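# Stand a blank upright in each of four moving trays

## Task

Press the green button exactly once to start the line, which then steps four trays (now under the clear hood) past the robot on a fixed timer that never waits for the robot. While each tray sits at its stop, set one blank standing upright in that tray's cell, so that all four trays finish on their own carriers with an upright blank in each cell. The black pointer sweeping toward the red end of its scale shows how much time is left. For the whole scene the right hand's thumb_mcp goal is capped at +84.9 degrees (its mechanical stop is +109): any larger goal acts as +84.9, and hand_goal then reports that value.

## Robot and tools

Robot: two arms, left_arm carrying a left hand and right_arm a right hand (mirror images). Bases in the scene frame: left_arm at (-0.022, +0.487, +0.001) m, right_arm at (-0.005, -0.405, -0.001) m, nearly unrotated. Scene frame: origin at table height midway between the nominal bases, +z up, +x out over the table, left_arm toward +y. A post stands behind the arms; loose objects can get an occasional push from outside.

Frames: each arm's hand pose, velocities, targets and wrist-camera poses are given in that arm's own base frame; cam_high and the table use the scene frame. Hand point axes (right hand): +z along the straight fingers toward the tips, +x across the palm away from the thumb, +y out of the palm face. On the left hand +x points toward the thumb. A mast on the palm side near the wrist can strike objects.

Row layout (48 numbers, all in [-1, 1], always both arms): left dx, dy, dz, rx, ry, rz; then 16 left-hand motor numbers; left current_limit, speed; then the same 24 for the right arm. Hand motor order: index_mcp, index_abd, index_pip, index_dip, middle_mcp, middle_abd, middle_pip, middle_dip, ring_mcp, ring_abd, ring_pip, ring_dip, thumb_cmc, thumb_axl, thumb_mcp, thumb_ipl. Each is an absolute goal, scaled linearly between the hinge's stops; toward -1 the fingers curl toward the palm and thumb_cmc swings the thumb in front of the palm. Straight values: finger _mcp +0.75, _abd 0, _pip +0.58, _dip +0.70; thumb_cmc +0.71, thumb_axl +0.68, thumb_mcp +0.23, thumb_ipl +0.17. A zero is a goal, not 'keep'; to leave a hand unchanged, resend its hand_goal, hand_current_limit and hand_speed. current_limit maps -1..+1 to 0..550 mA (floor 11 mA); speed sets set-point rate as (speed+1)/2 of 8.5 rad/s. Initial values +0.4 and -0.6; they persist.

Pose numbers are offsets, not poses: measured from the arm's Hand target at the start of the action, along that arm's base axes, rotating about the Hand target position. 1.0 = 0.6 m or 180 degrees; rx, ry, rz form one rotation vector. Six zeros means no new request for that arm. Orientation commands are clipped to 32 degrees from the measured orientation per step.

execute_actions(actions, cameras): actions is a list of actions; each action is up to 15 rows of 1/30 s, every row counted from the same start pose, the last row held to step 15. Each new action counts again from the current Hand target, so a repeated offset adds up. Images come only with an empty list or when cameras names them.

move(target, speed, blend, stop_force, zero, blocking, cameras): straight-line hand paths toward the offset in one row, or a list of up to 15 rows all offset from the same starting Hand targets. speed in m/s, 0.002 to 3.6 (default 0.25); blend in m; stop_force in N, 3 to 120, ends an arm's path when its wrist sensor feels that much push against its motion; zero (default true) re-zeros first. Moves cap at 10 s, do not avoid obstacles, and are refused if a wrist would pass too near its base axis. The result adds a 'move:' line: done, off_target, moving, held or fault, plus limits such as paced or held. blocking=false returns early and cannot be combined with stop_force.

wait(seconds 0 to 3600), stop() brakes a running move, zoom_image(camera, region [x0,y0,x1,y1] pixels, at most 504 each way) on cam_high (896x504), cam_left_wrist or cam_right_wrist (672x504), zero_wrist_force(arm), finished_scene() ends the scene irreversibly.

Results: end_effector_position (m) and quat per arm in its base frame, Hand target (the next offsets start there; the hand often rests short, so send the remaining gap), joint positions and torques, Wrist force/torque in the hand's own axes, hand_goal, hand_measured, hand_current_ma, hand_state (moving, goal, blocked, overload), plus lines like MOTOR HOT or HAND FAULT.

Avoid: dropping blanks even a few mm, releasing moving parts, fast contact, pressing past a firm surface (arms are stiff). About 150 N on an arm, or wrist torque above roughly 11 to 14 N m, or drifting from the planned path, stops that arm for 10 s. A hand motor at 495 mA or more for 5 s shuts down for 10 s. Hot motors (85 °C) brake an arm for 30 to 60 s. Never let the arms or hands collide, never let anything fall off the table, and strike nothing fixed or heavy hard.

Each tool is called as name(argument=value, ...) on one line, values as JSON.

## Session

execute_actions(actions=[])

Scene clock: 0.00 s.
left_arm: end_effector_position=(+0.1405, -0.3831, +0.2105) hand_goal=(+0.754, +0.000, +0.576, +0.696, +0.754, +0.000, +0.576, +0.696, +0.754, +0.000, +0.576, +0.696, +0.714, +0.678, +0.226, +0.168) hand_measured=(+0.7523, +0.0007, +0.5770, +0.6958, +0.7535, -0.0008, +0.5770, +0.6958, +0.7535, +0.0007, +0.5770, +0.6971, +0.7142, +0.6777, +0.2262, +0.1681) hand_current_ma=(+4, -4, -9, +7, +2, -1, +3, +8, +12, -13, -4, +0, +5, +1, -6, +7) hand_state=(goal, goal, goal, goal, goal, goal, goal, goal, goal, goal, goal, goal, goal, goal, goal, goal) hand_current_limit=0.40 hand_speed=-0.60 end_effector_quat_wxyz=(+0.089, +0.775, +0.625, +0.027) | right_arm: end_effector_position=(+0.3902, +0.4931, +0.2935) hand_goal=(+0.754, +0.000, +0.576, +0.696, +0.754, +0.000, +0.576, +0.696, +0.754, +0.000, +0.576, +0.696, +0.714, +0.678, +0.226, +0.168) hand_measured=(+0.7535, -0.0008, +0.5770, +0.6958, +0.7535, -0.0008, +0.5770, +0.6971, +0.7535, +0.0007, +0.5770, +0.6958, +0.7142, +0.6777, +0.2262, +0.1681) hand_current_ma=(+3, +16, -6, -18, -9, -3, -1, +4, -6, -10, -14, +7, -18, +17, +4, +1) hand_state=(goal, goal, goal, goal, goal, goal, goal, goal, goal, goal, goal, goal, goal, goal, goal, goal) hand_current_limit=0.40 hand_speed=-0.60 end_effector_quat_wxyz=(+0.065, +0.169, +0.914, -0.362)
Joint positions: left_arm=[1.995 -1.296 -2.278 -0.979 1.668 -0.925] | right_arm=[0.86 -1.073 0.992 -0.87 -2.031 -0.195]
Joint velocities: within noise
Joint torques (N m): no reading
Wrist force (N): no reading
Wrist torque (N m): no reading
Wrist force, peak (N): no reading
Hand target: left_arm +0.1405, -0.3831, +0.2105; +0.089, +0.775, +0.625, +0.027 | right_arm +0.3902, +0.4931, +0.2935; +0.065, +0.169, +0.914, -0.362

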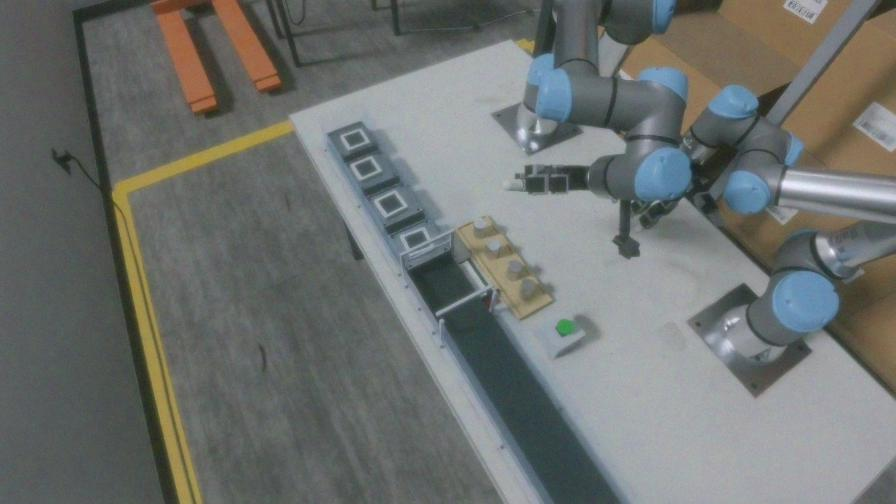

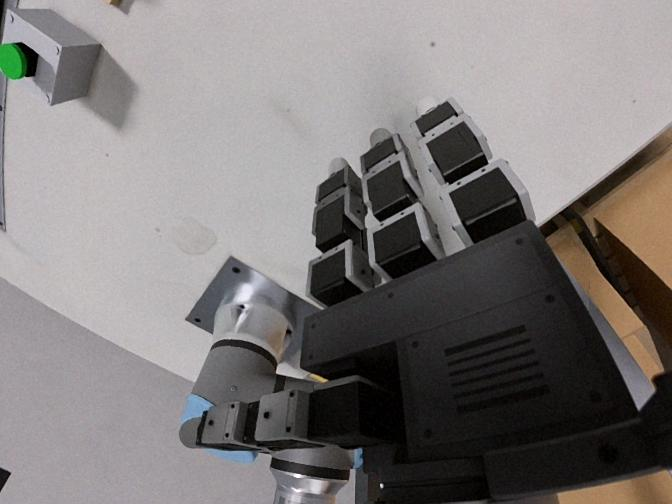

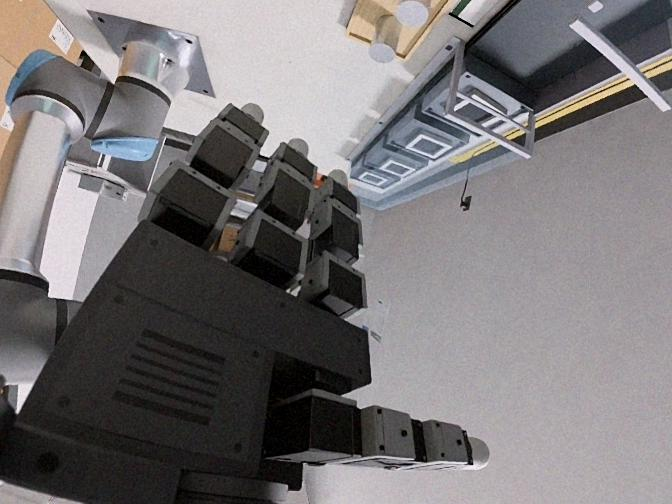

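zoom_image(camera="cam_high", region=[300, 100, 620, 380])

zoom_image(camera="cam_high", region=[380, 190, 600, 370])

zoom_image(camera="cam_high", region=[310, 110, 470, 260])

zoom_image(camera="cam_right_wrist", region=[330, 0, 672, 220])

Scaled by 1.575 from the camera's image (finer frame: 1280x720).

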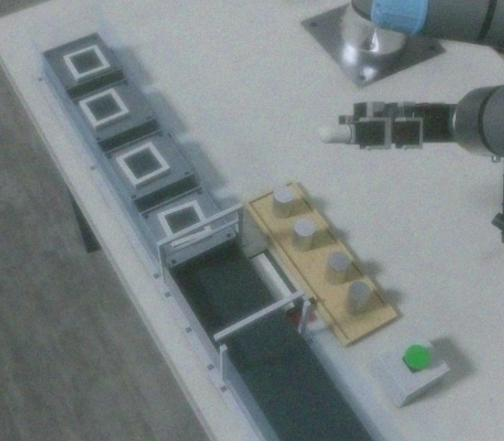

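Scaled by 2.291 from the camera's image (finer frame: 1280x720).

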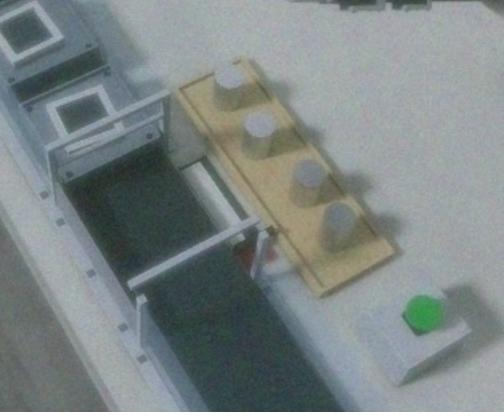

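Scaled by 3.150 from the camera's image (finer frame: 1280x720).

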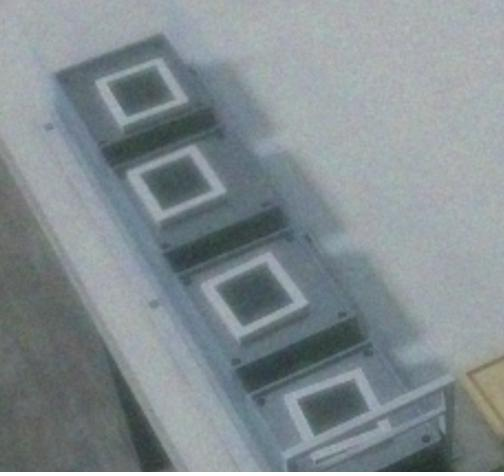

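Scaled by 1.474 from the camera's image (finer frame: 960x720).

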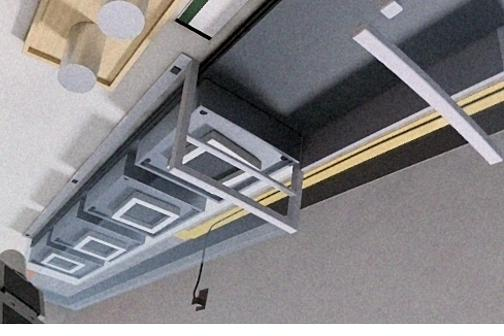

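move(target=[0,0,0,0,0,0, 0.754,0,0.576,0.696,0.754,0,0.576,0.696,0.754,0,0.576,0.696,0.714,0.678,0.226,0.168, 0.4,-0.6, 0.1038,-0.109,0.1108,0.2378,0.0427,0.1110, 0.754,0,0.576,0.696,0.754,0,0.576,0.696,0.754,0,0.576,0.696,0.714,0.678,0.226,0.168, 0.4,-0.6], speed=0.15, cameras=["all"])

Scene clock: 35.63 s.
left_arm: end_effector_position=(+0.1405, -0.3831, +0.2105) hand_goal=(+0.754, +0.000, +0.576, +0.696, +0.754, +0.000, +0.576, +0.696, +0.754, +0.000, +0.576, +0.696, +0.714, +0.678, +0.226, +0.168) hand_measured=(+0.7535, -0.0008, +0.5770, +0.6958, +0.7535, +0.0007, +0.5757, +0.6958, +0.7535, -0.0008, +0.5770, +0.6958, +0.7129, +0.6777, +0.2173, +0.1681) hand_current_ma=(+4, -10, -13, -2, -10, -2, +4, +4, +7, -13, +3, +11, +6, -3, -17, +4) hand_state=(goal, goal, goal, goal, goal, goal, goal, goal, goal, goal, goal, goal, goal, goal, goal, goal) hand_current_limit=0.40 hand_speed=-0.60 end_effector_quat_wxyz=(+0.089, +0.775, +0.625, +0.027) | right_arm: end_effector_position=(+0.4524, +0.4277, +0.3600) hand_goal=(+0.754, +0.000, +0.576, +0.696, +0.754, +0.000, +0.576, +0.696, +0.754, +0.000, +0.576, +0.696, +0.714, +0.678, +0.226, +0.168) hand_measured=(+0.7426, -0.0008, +0.5770, +0.6958, +0.7426, +0.0007, +0.5770, +0.6958, +0.7426, -0.0008, +0.5770, +0.6971, +0.7092, +0.6767, +0.2222, +0.1681) hand_current_ma=(-16, +16, +12, -16, -41, -2, +3, -11, -18, +2, -8, +5, -20, +3, -10, +2) hand_state=(goal, goal, goal, goal, goal, goal, goal, goal, goal, goal, goal, goal, goal, goal, goal, goal) hand_current_limit=0.40 hand_speed=-0.60 end_effector_quat_wxyz=(+0.000, +0.000, +1.000, +0.001)
Joint positions: left_arm=[1.995 -1.296 -2.278 -0.979 1.668 -0.925] | right_arm=[0.428 -1.474 1.464 -1.562 -1.569 -1.143]
Joint torques (N m): left_arm=[0.39 12.81 24.29 3.07 0.46 0.11] | right_arm=[0.33 -18.34 -38.15 -1.01 -0.56 -0.07]
Wrist force (N): left_arm=[-0.3 -0.2 -0.1] | right_arm=[-0.2 -0.1 0.1]
Wrist torque (N m): left_arm=[-0.02 0.04 -0.02] | right_arm=[-0.03 0.02 -0.01]
Wrist force, peak (N): left_arm=[-0.8 -0.2 -0.3] | right_arm=[-0.5 -0.7 0.6]
Hand target: left_arm +0.1405, -0.3831, +0.2105; +0.089, +0.775, +0.625, +0.027 | right_arm +0.4525, +0.4277, +0.3600; +0.000, +0.000, +1.000, +0.001
Off the commanded pose: left_arm 0.000 m, 0 deg | right_arm 0.000 m, 0 deg.
move: done
cam_right_wrist: T_world_to_cam=[[0.75837, 0.65177, -0.00803, -0.58529], [0.47042, -0.53876, 0.69888, -0.27581], [0.45119, -0.53379, -0.71519, 0.40696]] pos_world=[0.39, 0.45011, 0.47912]

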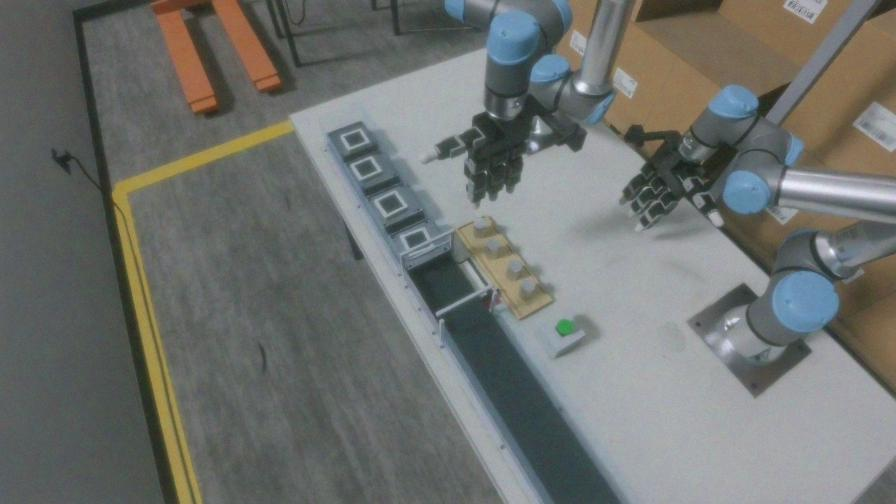

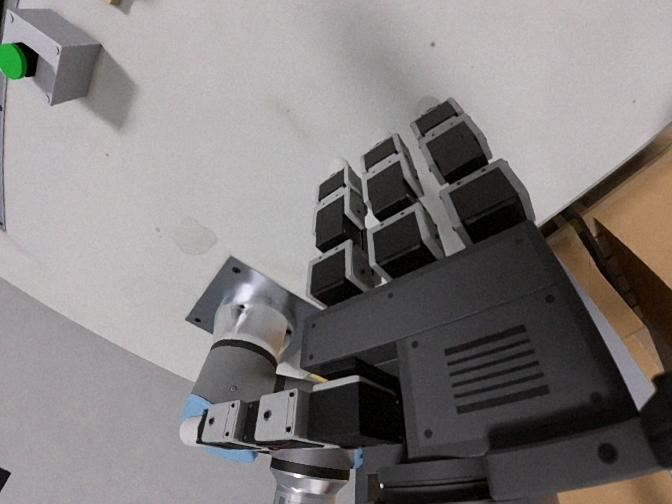

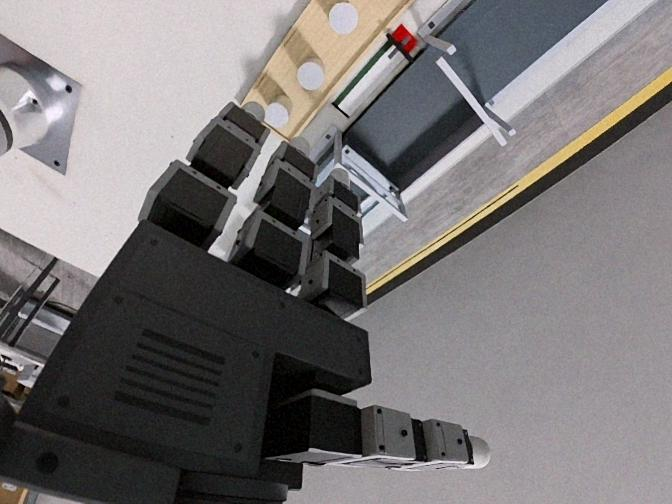

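zoom_image(camera="cam_right_wrist", region=[230, 0, 560, 240])

zoom_image(camera="cam_high", region=[440, 210, 600, 360])

Scaled by 1.527 from the camera's image (finer frame: 960x720).

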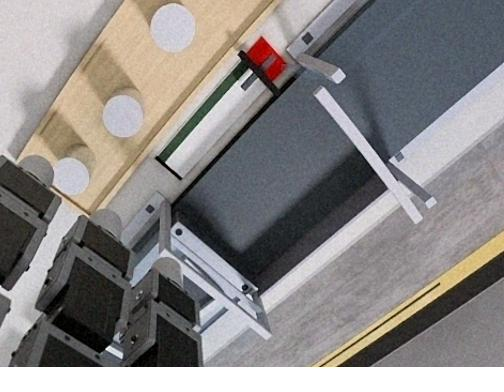

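Scaled by 3.150 from the camera's image (finer frame: 1280x720).

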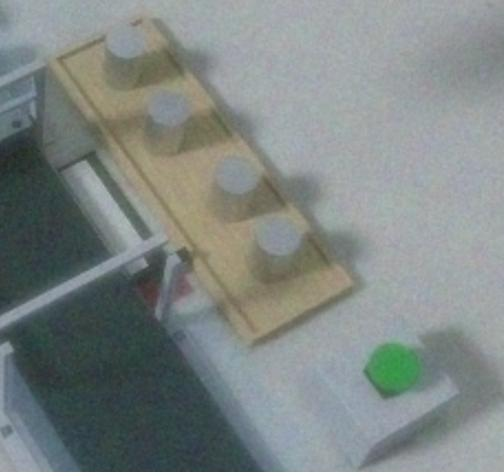

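move(target=[0,0,0,0,0,0, 0.754,0,0.576,0.696,0.754,0,0.576,0.696,0.754,0,0.576,0.696,0.714,0.678,0.226,0.168, 0.4,-0.6, -0.147,-0.534,-0.1,0,0,0, 0.754,0.167,0.576,0.696,0.754,-0.167,0.576,0.696,-0.342,0,-0.737,0.116,0.714,0.678,0.226,0.168, 0.4,-0.6], speed=0.15, cameras=["cam_high","cam_right_wrist"])

Scene clock: 47.57 s.
left_arm: end_effector_position=(+0.1405, -0.3831, +0.2105) hand_goal=(+0.754, +0.000, +0.576, +0.696, +0.754, +0.000, +0.576, +0.696, +0.754, +0.000, +0.576, +0.696, +0.714, +0.678, +0.226, +0.168) hand_measured=(+0.7535, -0.0008, +0.5770, +0.6958, +0.7535, +0.0007, +0.5770, +0.6958, +0.7535, -0.0008, +0.5770, +0.6958, +0.7142, +0.6777, +0.2183, +0.1681) hand_current_ma=(+11, +1, -4, -1, +0, +0, +3, +11, +0, -4, -6, +6, -1, -2, -27, +2) hand_state=(goal, goal, goal, goal, goal, goal, goal, goal, goal, goal, goal, goal, goal, goal, goal, goal) hand_current_limit=0.40 hand_speed=-0.60 end_effector_quat_wxyz=(+0.089, +0.775, +0.625, +0.027) | right_arm: end_effector_position=(+0.3642, +0.1074, +0.3000) hand_goal=(+0.754, +0.168, +0.576, +0.696, +0.754, -0.166, +0.576, +0.696, -0.342, +0.000, -0.736, +0.116, +0.714, +0.678, +0.226, +0.168) hand_measured=(+0.7450, +0.1633, +0.5770, +0.6958, +0.7450, -0.1605, +0.5770, +0.6958, -0.3030, +0.0007, -0.7344, +0.1199, +0.7129, +0.6777, +0.2222, +0.1681) hand_current_ma=(-29, +12, +7, -7, -18, +11, +10, +6, +81, +7, -5, +20, -7, -4, -12, +0) hand_state=(goal, goal, goal, goal, goal, goal, goal, goal, blocked, goal, goal, goal, goal, goal, goal, goal) hand_current_limit=0.40 hand_speed=-0.60 end_effector_quat_wxyz=(+0.000, +0.000, +1.000, +0.001)
Joint positions: left_arm=[1.995 -1.296 -2.278 -0.979 1.668 -0.925] | right_arm=[-0.336 -1.998 2.049 -1.621 -1.569 -1.906]
Joint torques (N m): left_arm=[1.04 13.29 24.87 3.37 0.5 0.17] | right_arm=[-4.45 6.35 -36.94 -3.88 1.6 -0.97]
Wrist force (N): left_arm=[0.0 -0.5 -0.3] | right_arm=[0.4 0.5 0.2]
Wrist torque (N m): left_arm=[-0.05 -0.02 0.01] | right_arm=[0.07 -0.06 0.06]
Wrist force, peak (N): left_arm=[-0.3 -0.4 -0.6] | right_arm=[-0.5 1.7 0.0]
Hand target: left_arm +0.1405, -0.3831, +0.2105; +0.089, +0.775, +0.625, +0.027 | right_arm +0.3643, +0.1073, +0.3000; +0.000, +0.000, +1.000, +0.001
Off the commanded pose: left_arm 0.000 m, 0 deg | right_arm 0.000 m, 0 deg.
move: done
cam_right_wrist: T_world_to_cam=[[0.75841, 0.65173, -0.00799, -0.31014], [0.47045, -0.53889, 0.69876, -0.36489], [0.4511, -0.53371, -0.71531, 0.23293]] pos_world=[0.3018, 0.12981, 0.41912]

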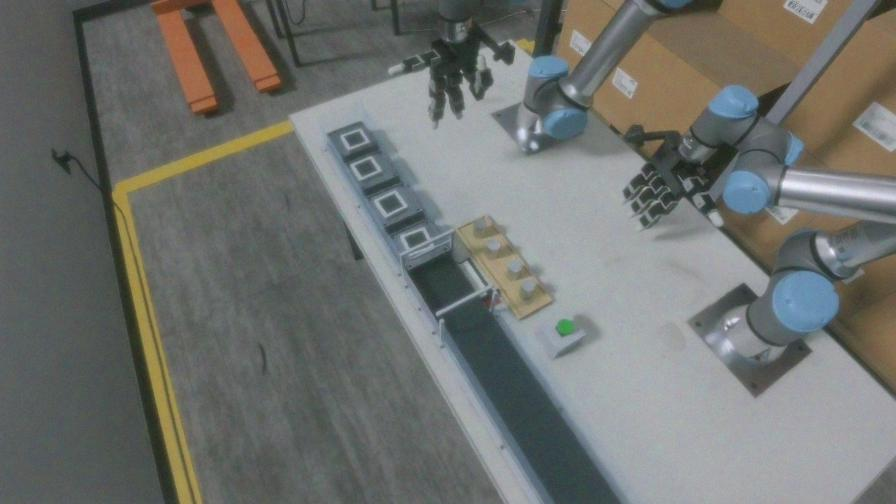

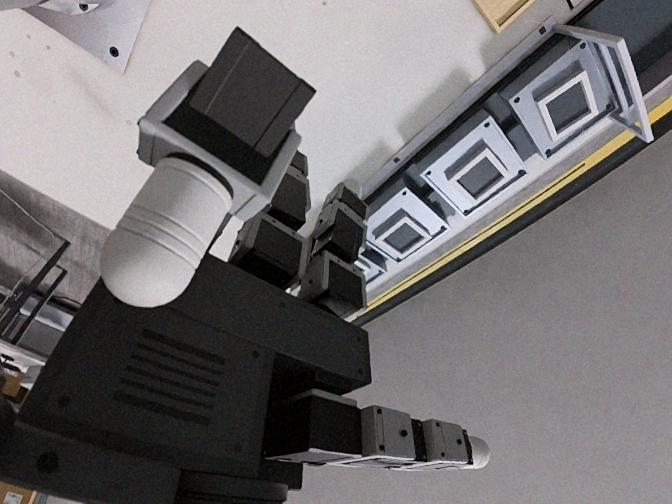

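zoom_image(camera="cam_right_wrist", region=[492, 10, 672, 170])

zoom_image(camera="cam_right_wrist", region=[350, 90, 550, 290])

Scaled by 2.800 from the camera's image (finer frame: 960x720).

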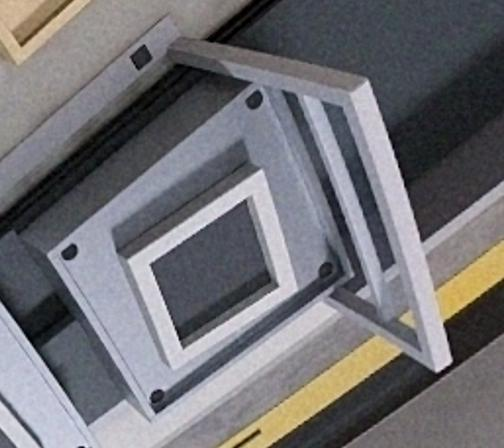

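Scaled by 2.520 from the camera's image (finer frame: 960x720).

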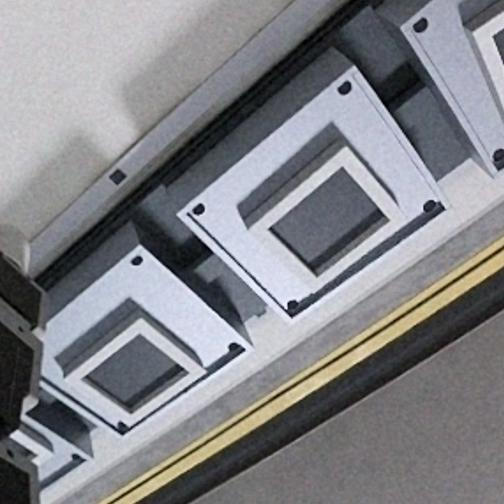

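move(target=[0,0,0,0,0,0, 0.754,0,0.576,0.696,0.754,0,0.576,0.696,0.754,0,0.576,0.696,0.714,0.678,0.226,0.168, 0.4,-0.6, 0.0862,0.797,-0.0667,0,0,0, 0.754,0.167,0.576,0.696,0.754,-0.167,0.576,0.696,-0.342,0,-0.737,0.116,0.714,0.678,0.226,0.168, 0.4,-0.6], speed=0.2, cameras=["cam_high","cam_right_wrist"])

Scene clock: 59.90 s.
left_arm: end_effector_position=(+0.1405, -0.3831, +0.2105) hand_goal=(+0.754, +0.000, +0.576, +0.696, +0.754, +0.000, +0.576, +0.696, +0.754, +0.000, +0.576, +0.696, +0.714, +0.678, +0.226, +0.168) hand_measured=(+0.7535, +0.0007, +0.5770, +0.6958, +0.7535, -0.0008, +0.5770, +0.6958, +0.7523, +0.0007, +0.5770, +0.6958, +0.7154, +0.6777, +0.2173, +0.1672) hand_current_ma=(+12, -9, -6, +5, -10, -4, +3, +5, +11, -7, -6, +17, +1, -3, -22, +6) hand_state=(goal, goal, goal, goal, goal, goal, goal, goal, goal, goal, goal, goal, goal, goal, goal, goal) hand_current_limit=0.40 hand_speed=-0.60 end_effector_quat_wxyz=(+0.089, +0.775, +0.625, +0.027) | right_arm: end_effector_position=(+0.4160, +0.5855, +0.2600) hand_goal=(+0.754, +0.168, +0.576, +0.696, +0.754, -0.166, +0.576, +0.696, -0.342, +0.000, -0.736, +0.116, +0.714, +0.678, +0.226, +0.168) hand_measured=(+0.7474, +0.1618, +0.5770, +0.6958, +0.7474, -0.1605, +0.5770, +0.6958, -0.3030, +0.0007, -0.7344, +0.1212, +0.7092, +0.6767, +0.2222, +0.1681) hand_current_ma=(-18, +12, +1, -12, -32, -10, +12, +7, +82, -17, -16, -3, -18, -14, +2, +4) hand_state=(goal, goal, goal, goal, goal, goal, goal, goal, blocked, goal, goal, goal, goal, goal, goal, goal) hand_current_limit=0.40 hand_speed=-0.60 end_effector_quat_wxyz=(+0.000, +0.000, +1.000, +0.001)
Joint positions: left_arm=[1.995 -1.296 -2.278 -0.979 1.668 -0.925] | right_arm=[0.693 -1.241 1.435 -1.765 -1.57 -0.877]
Joint torques (N m): left_arm=[1.13 13.58 26.45 3.62 0.24 0.11] | right_arm=[3.03 -37.61 -23.96 -3.94 -1.17 -0.9]
Wrist force (N): left_arm=[-0.1 -0.4 -0.3] | right_arm=[0.2 0.0 0.5]
Wrist torque (N m): left_arm=[-0.03 0.00 0.00] | right_arm=[-0.01 -0.02 0.21]
Wrist force, peak (N): left_arm=[-0.6 -0.5 -0.1] | right_arm=[0.1 2.1 0.8]
Hand target: left_arm +0.1405, -0.3831, +0.2105; +0.089, +0.775, +0.625, +0.027 | right_arm +0.4160, +0.5855, +0.2600; +0.000, +0.000, +1.000, +0.001
Off the commanded pose: left_arm 0.000 m, 0 deg | right_arm 0.000 m, 0 deg.
move: done
cam_right_wrist: T_world_to_cam=[[0.75831, 0.65185, -0.00804, -0.66129], [0.47051, -0.53874, 0.69885, -0.1038], [0.45121, -0.53372, -0.71523, 0.43593]] pos_world=[0.3536, 0.60781, 0.37902]

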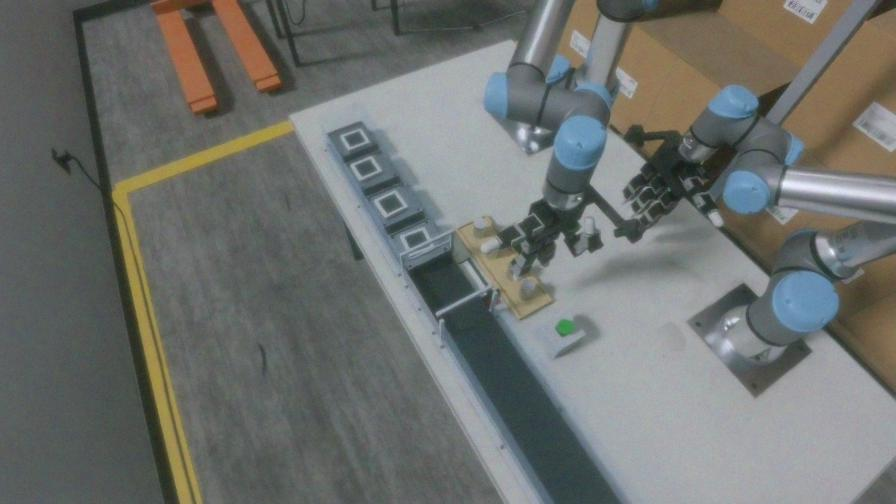

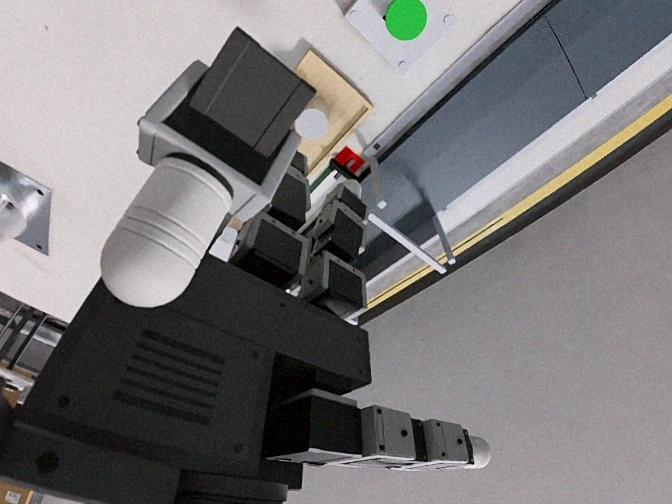

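move(target=[0,0,0,0,0,0, 0.754,0,0.576,0.696,0.754,0,0.576,0.696,0.754,0,0.576,0.696,0.714,0.678,0.226,0.168, 0.4,-0.6, 0,0,0,0,0,0, 0.754,0.167,0.576,0.696,0.754,-0.167,0.576,0.696,0.754,0,-0.883,-0.754,0.714,0.678,0.226,0.168, 0.4,-0.6], speed=0.2, cameras=["cam_right_wrist"])

zoom_image(camera="cam_right_wrist", region=[220, 40, 440, 240])

Scene clock: 62.80 s.
left_arm: end_effector_position=(+0.1405, -0.3831, +0.2105) hand_goal=(+0.754, +0.000, +0.576, +0.696, +0.754, +0.000, +0.576, +0.696, +0.754, +0.000, +0.576, +0.696, +0.714, +0.678, +0.226, +0.168) hand_measured=(+0.7523, +0.0007, +0.5770, +0.6958, +0.7535, +0.0007, +0.5770, +0.6958, +0.7535, -0.0008, +0.5770, +0.6958, +0.7154, +0.6777, +0.2183, +0.1681) hand_current_ma=(+2, -3, -12, -10, +1, -2, +4, +5, +3, -3, -7, +4, +2, -3, -18, +12) hand_state=(goal, goal, goal, goal, goal, goal, goal, goal, goal, goal, goal, goal, goal, goal, goal, goal) hand_current_limit=0.40 hand_speed=-0.60 end_effector_quat_wxyz=(+0.089, +0.775, +0.625, +0.027) | right_arm: end_effector_position=(+0.4160, +0.5855, +0.2600) hand_goal=(+0.754, +0.168, +0.576, +0.696, +0.754, -0.166, +0.576, +0.696, +0.754, +0.000, -0.882, -0.754, +0.714, +0.678, +0.226, +0.168) hand_measured=(+0.7462, +0.1633, +0.5770, +0.6958, +0.7474, -0.1620, +0.5770, +0.6958, +0.7583, +0.0007, -0.8794, -0.7528, +0.7092, +0.6767, +0.2222, +0.1681) hand_current_ma=(-21, +0, +8, +4, -29, +3, +21, +7, +7, +3, -20, +0, -17, -1, -16, +6) hand_state=(goal, goal, goal, goal, goal, goal, goal, goal, goal, goal, goal, goal, goal, goal, goal, goal) hand_current_limit=0.40 hand_speed=-0.60 end_effector_quat_wxyz=(+0.000, +0.000, +1.000, +0.001)
Joint positions: left_arm=[1.995 -1.296 -2.278 -0.979 1.668 -0.925] | right_arm=[0.693 -1.241 1.434 -1.765 -1.569 -0.877]
Joint torques (N m): left_arm=[0.77 13.6 25.5 3.81 0.48 0.26] | right_arm=[8.09 -29.41 -37.16 -3.96 0.45 1.75]
Wrist force (N): left_arm=[-0.4 -0.1 -0.3] | right_arm=[0.0 0.1 0.0]
Wrist torque (N m): left_arm=[0.01 0.03 -0.03] | right_arm=[0.01 0.01 0.20]
Wrist force, peak (N): left_arm=[-0.6 -0.5 -0.4] | right_arm=[0.2 0.2 0.7]
Hand target: left_arm +0.1405, -0.3831, +0.2105; +0.089, +0.775, +0.625, +0.027 | right_arm +0.4160, +0.5855, +0.2600; +0.000, +0.000, +1.000, +0.001
Off the commanded pose: left_arm 0.000 m, 0 deg | right_arm 0.000 m, 0 deg.
move: done
cam_right_wrist: T_world_to_cam=[[0.75828, 0.65188, -0.00799, -0.66139], [0.47056, -0.5388, 0.69876, -0.10369], [0.4512, -0.53361, -0.71531, 0.43596]] pos_world=[0.35361, 0.60791, 0.37901]

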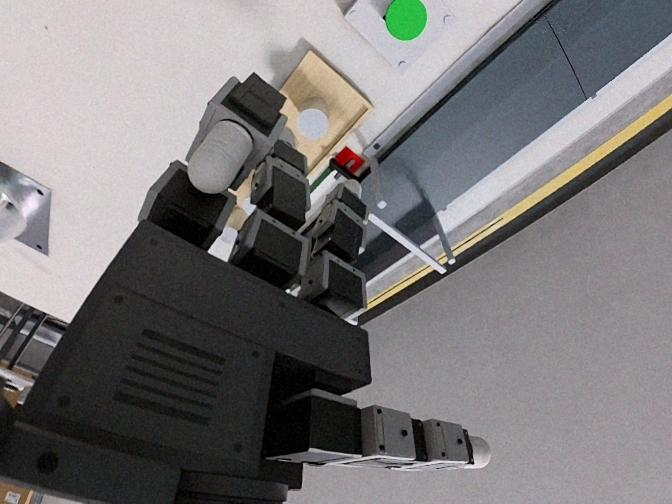

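Scaled by 2.291 from the camera's image (finer frame: 960x720).

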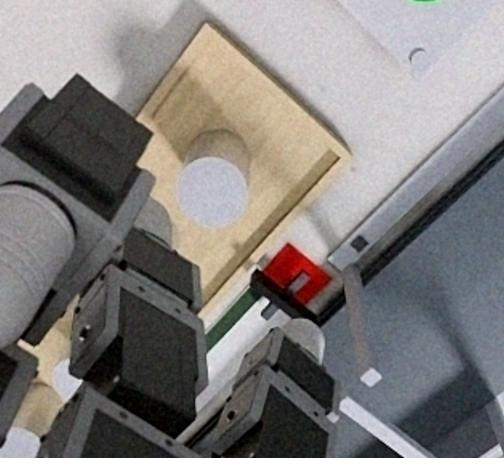

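move(target=[0,0,0,0,0,0, 0.754,0,0.576,0.696,0.754,0,0.576,0.696,0.754,0,0.576,0.696,0.714,0.678,0.226,0.168, 0.4,-0.6, -0.0175,-0.0132,-0.1,0,0,0, 0.754,0.167,0.576,0.696,0.754,-0.167,0.576,0.696,0.754,0,-0.883,-0.754,0.714,0.678,0.226,0.168, 0.4,-0.6], speed=0.1, cameras=["cam_high","cam_right_wrist"])

zoom_image(camera="cam_right_wrist", region=[220, 40, 440, 240])

zoom_image(camera="cam_high", region=[440, 210, 600, 360])

Scene clock: 68.57 s.
left_arm: end_effector_position=(+0.1405, -0.3831, +0.2105) hand_goal=(+0.754, +0.000, +0.576, +0.696, +0.754, +0.000, +0.576, +0.696, +0.754, +0.000, +0.576, +0.696, +0.714, +0.678, +0.226, +0.168) hand_measured=(+0.7535, +0.0007, +0.5770, +0.6971, +0.7523, +0.0007, +0.5770, +0.6958, +0.7535, +0.0007, +0.5770, +0.6958, +0.7142, +0.6777, +0.2183, +0.1672) hand_current_ma=(+6, +1, -9, -3, -2, -4, +2, +2, +9, -6, -5, +13, +8, -7, -28, +9) hand_state=(goal, goal, goal, goal, goal, goal, goal, goal, goal, goal, goal, goal, goal, goal, goal, goal) hand_current_limit=0.40 hand_speed=-0.60 end_effector_quat_wxyz=(+0.089, +0.775, +0.625, +0.027) | right_arm: end_effector_position=(+0.4055, +0.5776, +0.1998) hand_goal=(+0.754, +0.168, +0.576, +0.696, +0.754, -0.166, +0.576, +0.696, +0.754, +0.000, -0.882, -0.754, +0.714, +0.678, +0.226, +0.168) hand_measured=(+0.7462, +0.1633, +0.5770, +0.6958, +0.7462, -0.1605, +0.5770, +0.6958, +0.7583, +0.0007, -0.8794, -0.7516, +0.7079, +0.6777, +0.2212, +0.1681) hand_current_ma=(-16, +13, +16, -9, -29, +6, -3, +15, +3, +16, +4, +18, -26, -1, -26, +20) hand_state=(goal, goal, goal, goal, goal, goal, goal, goal, goal, goal, goal, goal, goal, goal, goal, goal) hand_current_limit=0.40 hand_speed=-0.60 end_effector_quat_wxyz=(+0.000, +0.000, +1.000, +0.001)
Joint positions: left_arm=[1.995 -1.296 -2.278 -0.979 1.668 -0.925] | right_arm=[0.694 -1.233 1.582 -1.921 -1.57 -0.876]
Joint torques (N m): left_arm=[0.08 13.29 26.07 3.73 0.58 0.03] | right_arm=[5.11 -54.06 -32.39 -2.03 -0.08 1.97]
Wrist force (N): left_arm=[-0.4 -0.6 -0.3] | right_arm=[0.4 0.2 0.2]
Wrist torque (N m): left_arm=[-0.05 0.03 -0.02] | right_arm=[0.01 -0.05 0.09]
Wrist force, peak (N): left_arm=[-0.5 -0.5 -0.4] | right_arm=[0.6 -0.2 1.2]
Hand target: left_arm +0.1405, -0.3831, +0.2105; +0.089, +0.775, +0.625, +0.027 | right_arm +0.4055, +0.5776, +0.2000; +0.000, +0.000, +1.000, +0.001
Off the commanded pose: left_arm 0.000 m, 0 deg | right_arm 0.000 m, 0 deg.
move: done
cam_right_wrist: T_world_to_cam=[[0.75828, 0.65188, -0.00839, -0.64863], [0.47074, -0.53857, 0.69882, -0.06123], [0.45103, -0.53385, -0.71525, 0.39367]] pos_world=[0.3431, 0.60001, 0.31892]

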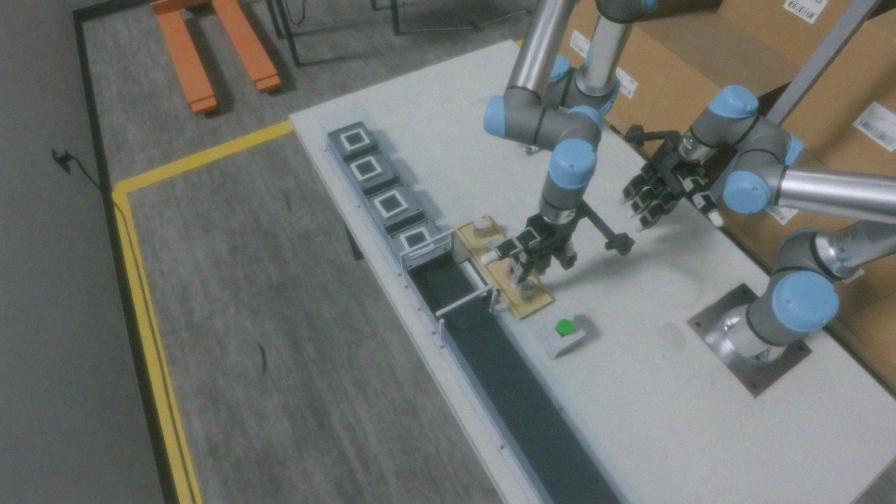

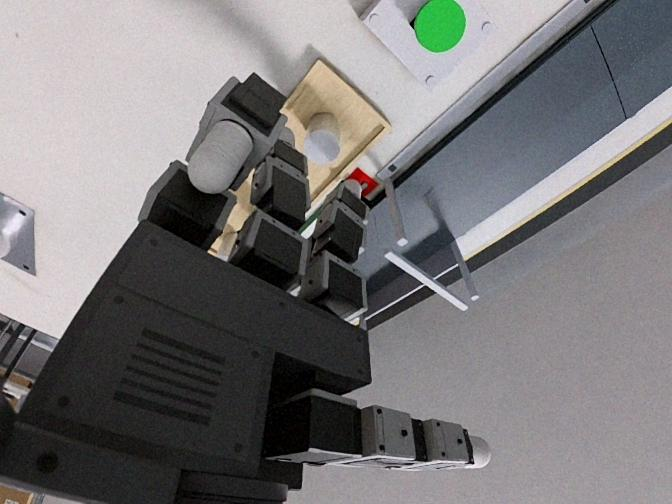

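Scaled by 2.291 from the camera's image (finer frame: 960x720).

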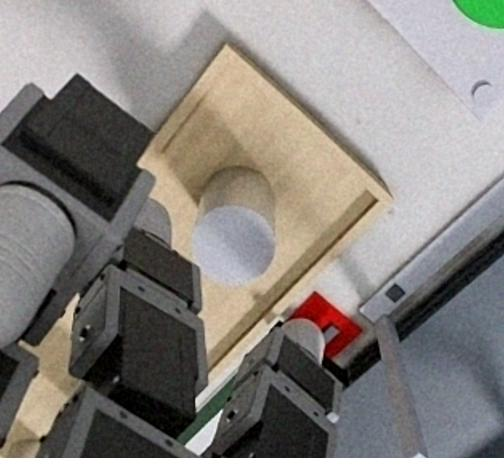

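Scaled by 3.150 from the camera's image (finer frame: 1280x720).

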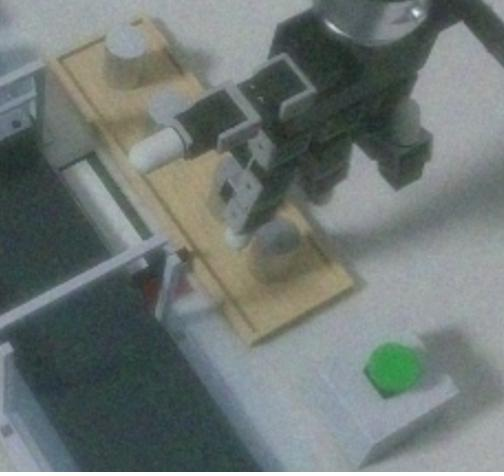

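move(target=[0,0,0,0,0,0, 0.754,0,0.576,0.696,0.754,0,0.576,0.696,0.754,0,0.576,0.696,0.714,0.678,0.226,0.168, 0.4,-0.6, 0,0,-0.09,0,0,0, 0.754,0.167,0.576,0.696,0.754,-0.167,0.576,0.696,0.754,0,-0.883,-0.754,0.714,0.678,0.226,0.168, 0.4,-0.6], speed=0.05, stop_force=8, cameras=["cam_high","cam_right_wrist"])

zoom_image(camera="cam_right_wrist", region=[220, 40, 440, 240])

zoom_image(camera="cam_high", region=[440, 210, 600, 360])

Scene clock: 75.27 s.
left_arm: end_effector_position=(+0.1405, -0.3831, +0.2105) hand_goal=(+0.754, +0.000, +0.576, +0.696, +0.754, +0.000, +0.576, +0.696, +0.754, +0.000, +0.576, +0.696, +0.714, +0.678, +0.226, +0.168) hand_measured=(+0.7535, +0.0007, +0.5770, +0.6958, +0.7523, +0.0007, +0.5770, +0.6958, +0.7535, +0.0007, +0.5770, +0.6971, +0.7142, +0.6777, +0.2173, +0.1681) hand_current_ma=(+11, -3, -13, -2, -2, -8, +7, +12, +10, -8, +0, +4, -1, -14, -20, -2) hand_state=(goal, goal, goal, goal, goal, goal, goal, goal, goal, goal, goal, goal, goal, goal, goal, goal) hand_current_limit=0.40 hand_speed=-0.60 end_effector_quat_wxyz=(+0.089, +0.775, +0.625, +0.027) | right_arm: end_effector_position=(+0.4055, +0.5776, +0.1507) hand_goal=(+0.754, +0.168, +0.576, +0.696, +0.754, -0.166, +0.576, +0.696, +0.754, +0.000, -0.882, -0.754, +0.714, +0.678, +0.226, +0.168) hand_measured=(+0.7462, +0.1633, +0.5770, +0.6958, +0.7523, -0.1605, +0.5693, +0.6881, +0.7583, -0.0008, -0.8794, -0.7528, +0.7079, +0.6777, +0.2203, +0.1681) hand_current_ma=(-21, +2, +3, -1, -13, +24, -7, -11, +16, +2, +7, +6, -17, +0, -21, +13) hand_state=(goal, goal, goal, goal, goal, goal, goal, goal, goal, goal, goal, goal, goal, goal, goal, goal) hand_current_limit=0.40 hand_speed=-0.60 end_effector_quat_wxyz=(+0.000, +0.000, +1.000, +0.001)
Joint positions: left_arm=[1.995 -1.296 -2.278 -0.979 1.668 -0.925] | right_arm=[0.694 -1.187 1.654 -2.038 -1.569 -0.876]
Joint torques (N m): left_arm=[1.21 13.24 25.95 4.1 0.46 0.17] | right_arm=[-6.49 -52.81 -34.59 -3.62 -0.68 -1.54]
Wrist force (N): left_arm=[-0.1 -0.3 -0.2] | right_arm=[0.5 -0.2 -2.0]
Wrist torque (N m): left_arm=[-0.02 0.01 0.00] | right_arm=[0.13 0.03 0.09]
Wrist force, peak (N): left_arm=[-0.5 -0.4 -0.4] | right_arm=[3.3 -2.1 -44.3]
Hand target: left_arm +0.1405, -0.3831, +0.2105; +0.089, +0.775, +0.625, +0.027 | right_arm +0.4055, +0.5776, +0.1507; +0.000, +0.000, +1.000, +0.001 (not the last commanded pose)
Off the commanded pose: left_arm 0.000 m, 0 deg | right_arm 0.005 m, 0 deg.
move: contact (right_arm)
cam_right_wrist: T_world_to_cam=[[0.75831, 0.65185, -0.00814, -0.64902], [0.47062, -0.53875, 0.69876, -0.02671], [0.4511, -0.53371, -0.71531, 0.3585]] pos_world=[0.343, 0.60001, 0.26982]

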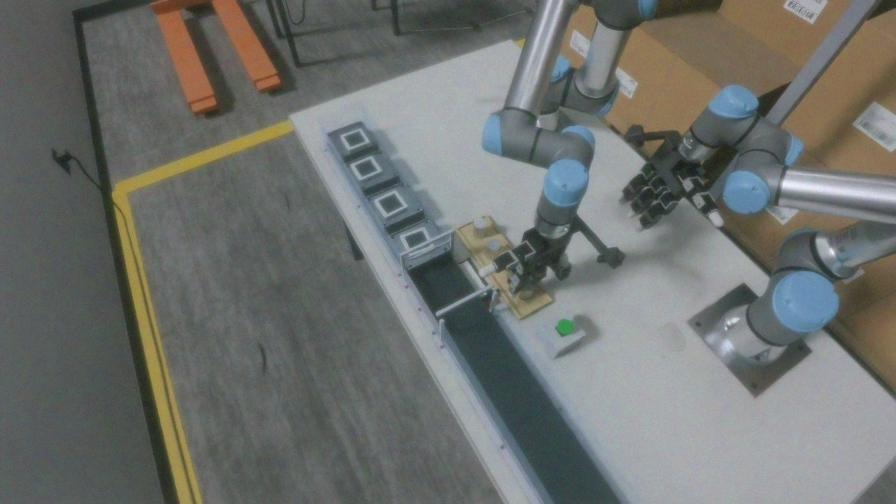

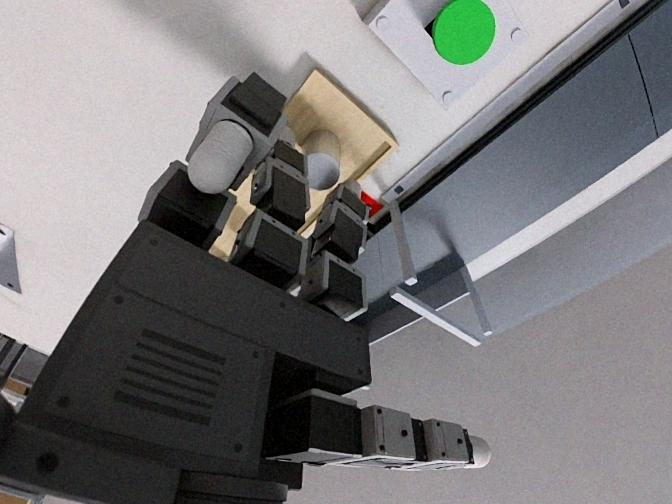

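Scaled by 2.291 from the camera's image (finer frame: 960x720).

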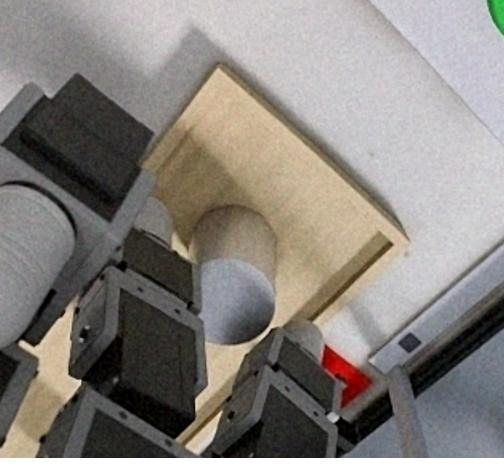

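Scaled by 3.150 from the camera's image (finer frame: 1280x720).

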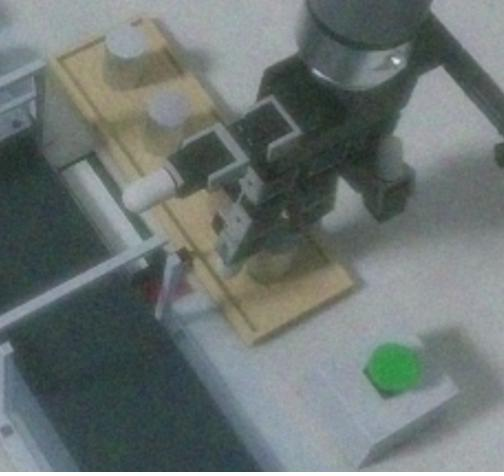

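move(target=[[0,0,0,0,0,0, 0.754,0,0.576,0.696,0.754,0,0.576,0.696,0.754,0,0.576,0.696,0.714,0.678,0.226,0.168, 0.4,-0.6, 0,0.005,0.0055,0,0,0, 0.754,0.167,0.576,0.696,0.754,-0.167,0.576,0.696,0.754,0,-0.883,-0.754,0.714,0.678,0.226,0.168, 0.4,-0.6],[0,0,0,0,0,0, 0.754,0,0.576,0.696,0.754,0,0.576,0.696,0.754,0,0.576,0.696,0.714,0.678,0.226,0.168, 0.4,-0.6, 0,0.005,0.0055,0,0,0, 0.754,-0.1,0.576,0.696,0.754,0.1,0.576,0.696,0.754,0,-0.883,-0.754,0.714,0.678,0.226,0.168, 0.4,-0.7]], speed=0.05, cameras=["cam_high","cam_right_wrist"])

zoom_image(camera="cam_right_wrist", region=[220, 40, 440, 240])

zoom_image(camera="cam_high", region=[440, 210, 600, 360])

Scene clock: 81.60 s.
left_arm: end_effector_position=(+0.1405, -0.3831, +0.2105) hand_goal=(+0.754, +0.000, +0.576, +0.696, +0.754, +0.000, +0.576, +0.696, +0.754, +0.000, +0.576, +0.696, +0.714, +0.678, +0.226, +0.168) hand_measured=(+0.7535, +0.0007, +0.5770, +0.6958, +0.7535, +0.0007, +0.5770, +0.6958, +0.7535, +0.0007, +0.5770, +0.6958, +0.7142, +0.6777, +0.2173, +0.1681) hand_current_ma=(+20, -4, -11, +4, +0, -1, +7, +13, +12, -10, -5, +0, +0, -4, -18, +6) hand_state=(goal, goal, goal, goal, goal, goal, goal, goal, goal, goal, goal, goal, goal, goal, goal, goal) hand_current_limit=0.40 hand_speed=-0.60 end_effector_quat_wxyz=(+0.089, +0.775, +0.625, +0.027) | right_arm: end_effector_position=(+0.4055, +0.5806, +0.1540) hand_goal=(+0.754, -0.100, +0.576, +0.696, +0.754, +0.100, +0.576, +0.696, +0.754, +0.000, -0.882, -0.754, +0.714, +0.678, +0.226, +0.168) hand_measured=(+0.7462, +0.0520, +0.5770, +0.6958, +0.7511, -0.0623, +0.5680, +0.6881, +0.7571, +0.0007, -0.8807, -0.7528, +0.7104, +0.6777, +0.2203, +0.1681) hand_current_ma=(-7, +222, -1, -18, -23, -222, -7, -4, +16, +21, -1, +15, -9, +3, -15, +1) hand_state=(goal, blocked, goal, goal, goal, blocked, goal, goal, goal, goal, goal, goal, goal, goal, goal, goal) hand_current_limit=0.40 hand_speed=-0.70 end_effector_quat_wxyz=(+0.000, +0.000, +1.000, +0.001)
Joint positions: left_arm=[1.995 -1.296 -2.278 -0.979 1.668 -0.925] | right_arm=[0.698 -1.185 1.642 -2.028 -1.569 -0.872]
Joint torques (N m): left_arm=[0.05 14.08 28.18 3.76 0.59 0.25] | right_arm=[-7.37 -32.32 -9.88 -3.82 -0.94 -2.04]
Wrist force (N): left_arm=[-0.2 -0.3 -0.5] | right_arm=[0.5 -0.3 0.2]
Wrist torque (N m): left_arm=[0.00 0.02 -0.01] | right_arm=[-0.08 -0.01 0.07]
Wrist force, peak (N): left_arm=[-0.7 -0.4 -0.2] | right_arm=[0.6 -0.3 -2.9]
Hand target: left_arm +0.1405, -0.3831, +0.2105; +0.089, +0.775, +0.625, +0.027 | right_arm +0.4055, +0.5806, +0.1540; +0.000, +0.000, +1.000, +0.001
Off the commanded pose: left_arm 0.000 m, 0 deg | right_arm 0.000 m, 0 deg.
move: done
cam_right_wrist: T_world_to_cam=[[0.75831, 0.65185, -0.00814, -0.65095], [0.47062, -0.53875, 0.69876, -0.0274], [0.4511, -0.53371, -0.71531, 0.36246]] pos_world=[0.343, 0.60301, 0.27311]

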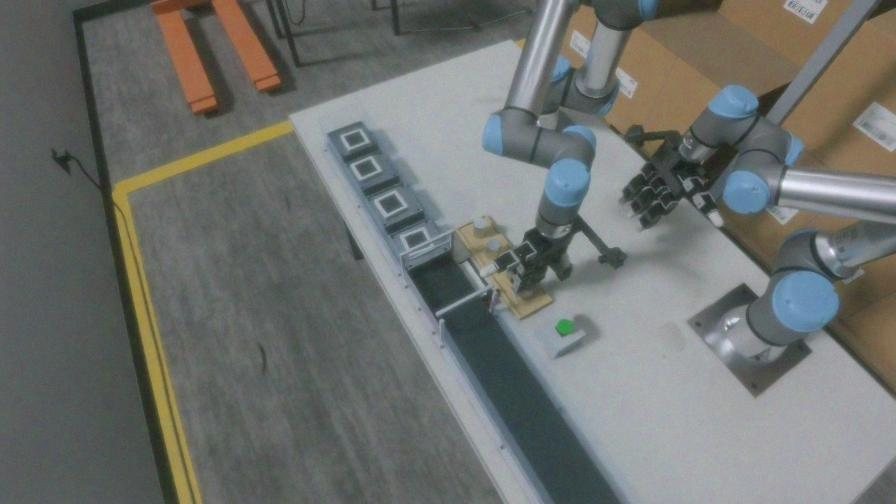

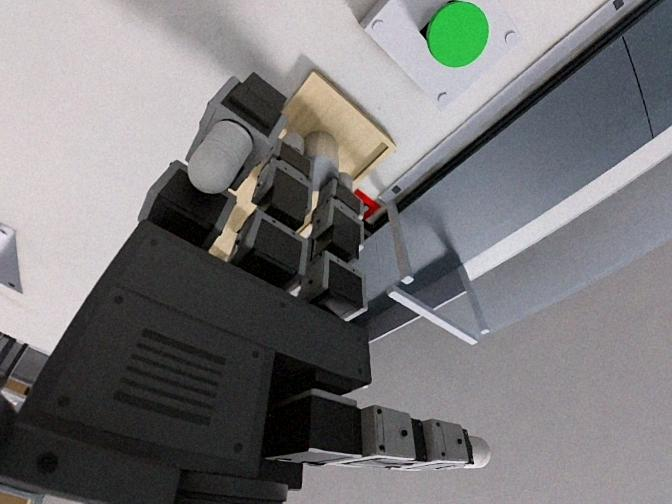

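Scaled by 2.291 from the camera's image (finer frame: 960x720).

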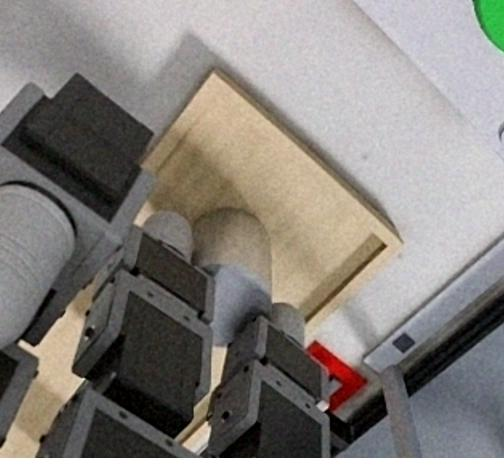

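Scaled by 3.150 from the camera's image (finer frame: 1280x720).

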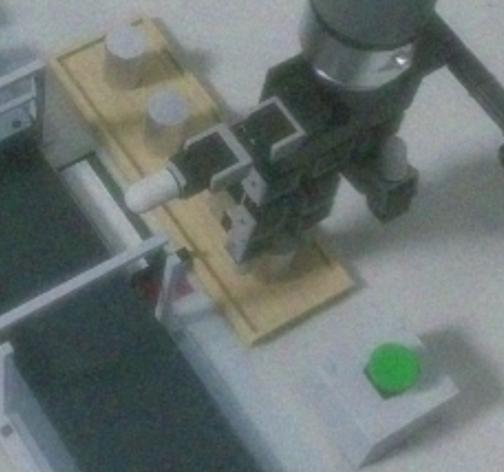

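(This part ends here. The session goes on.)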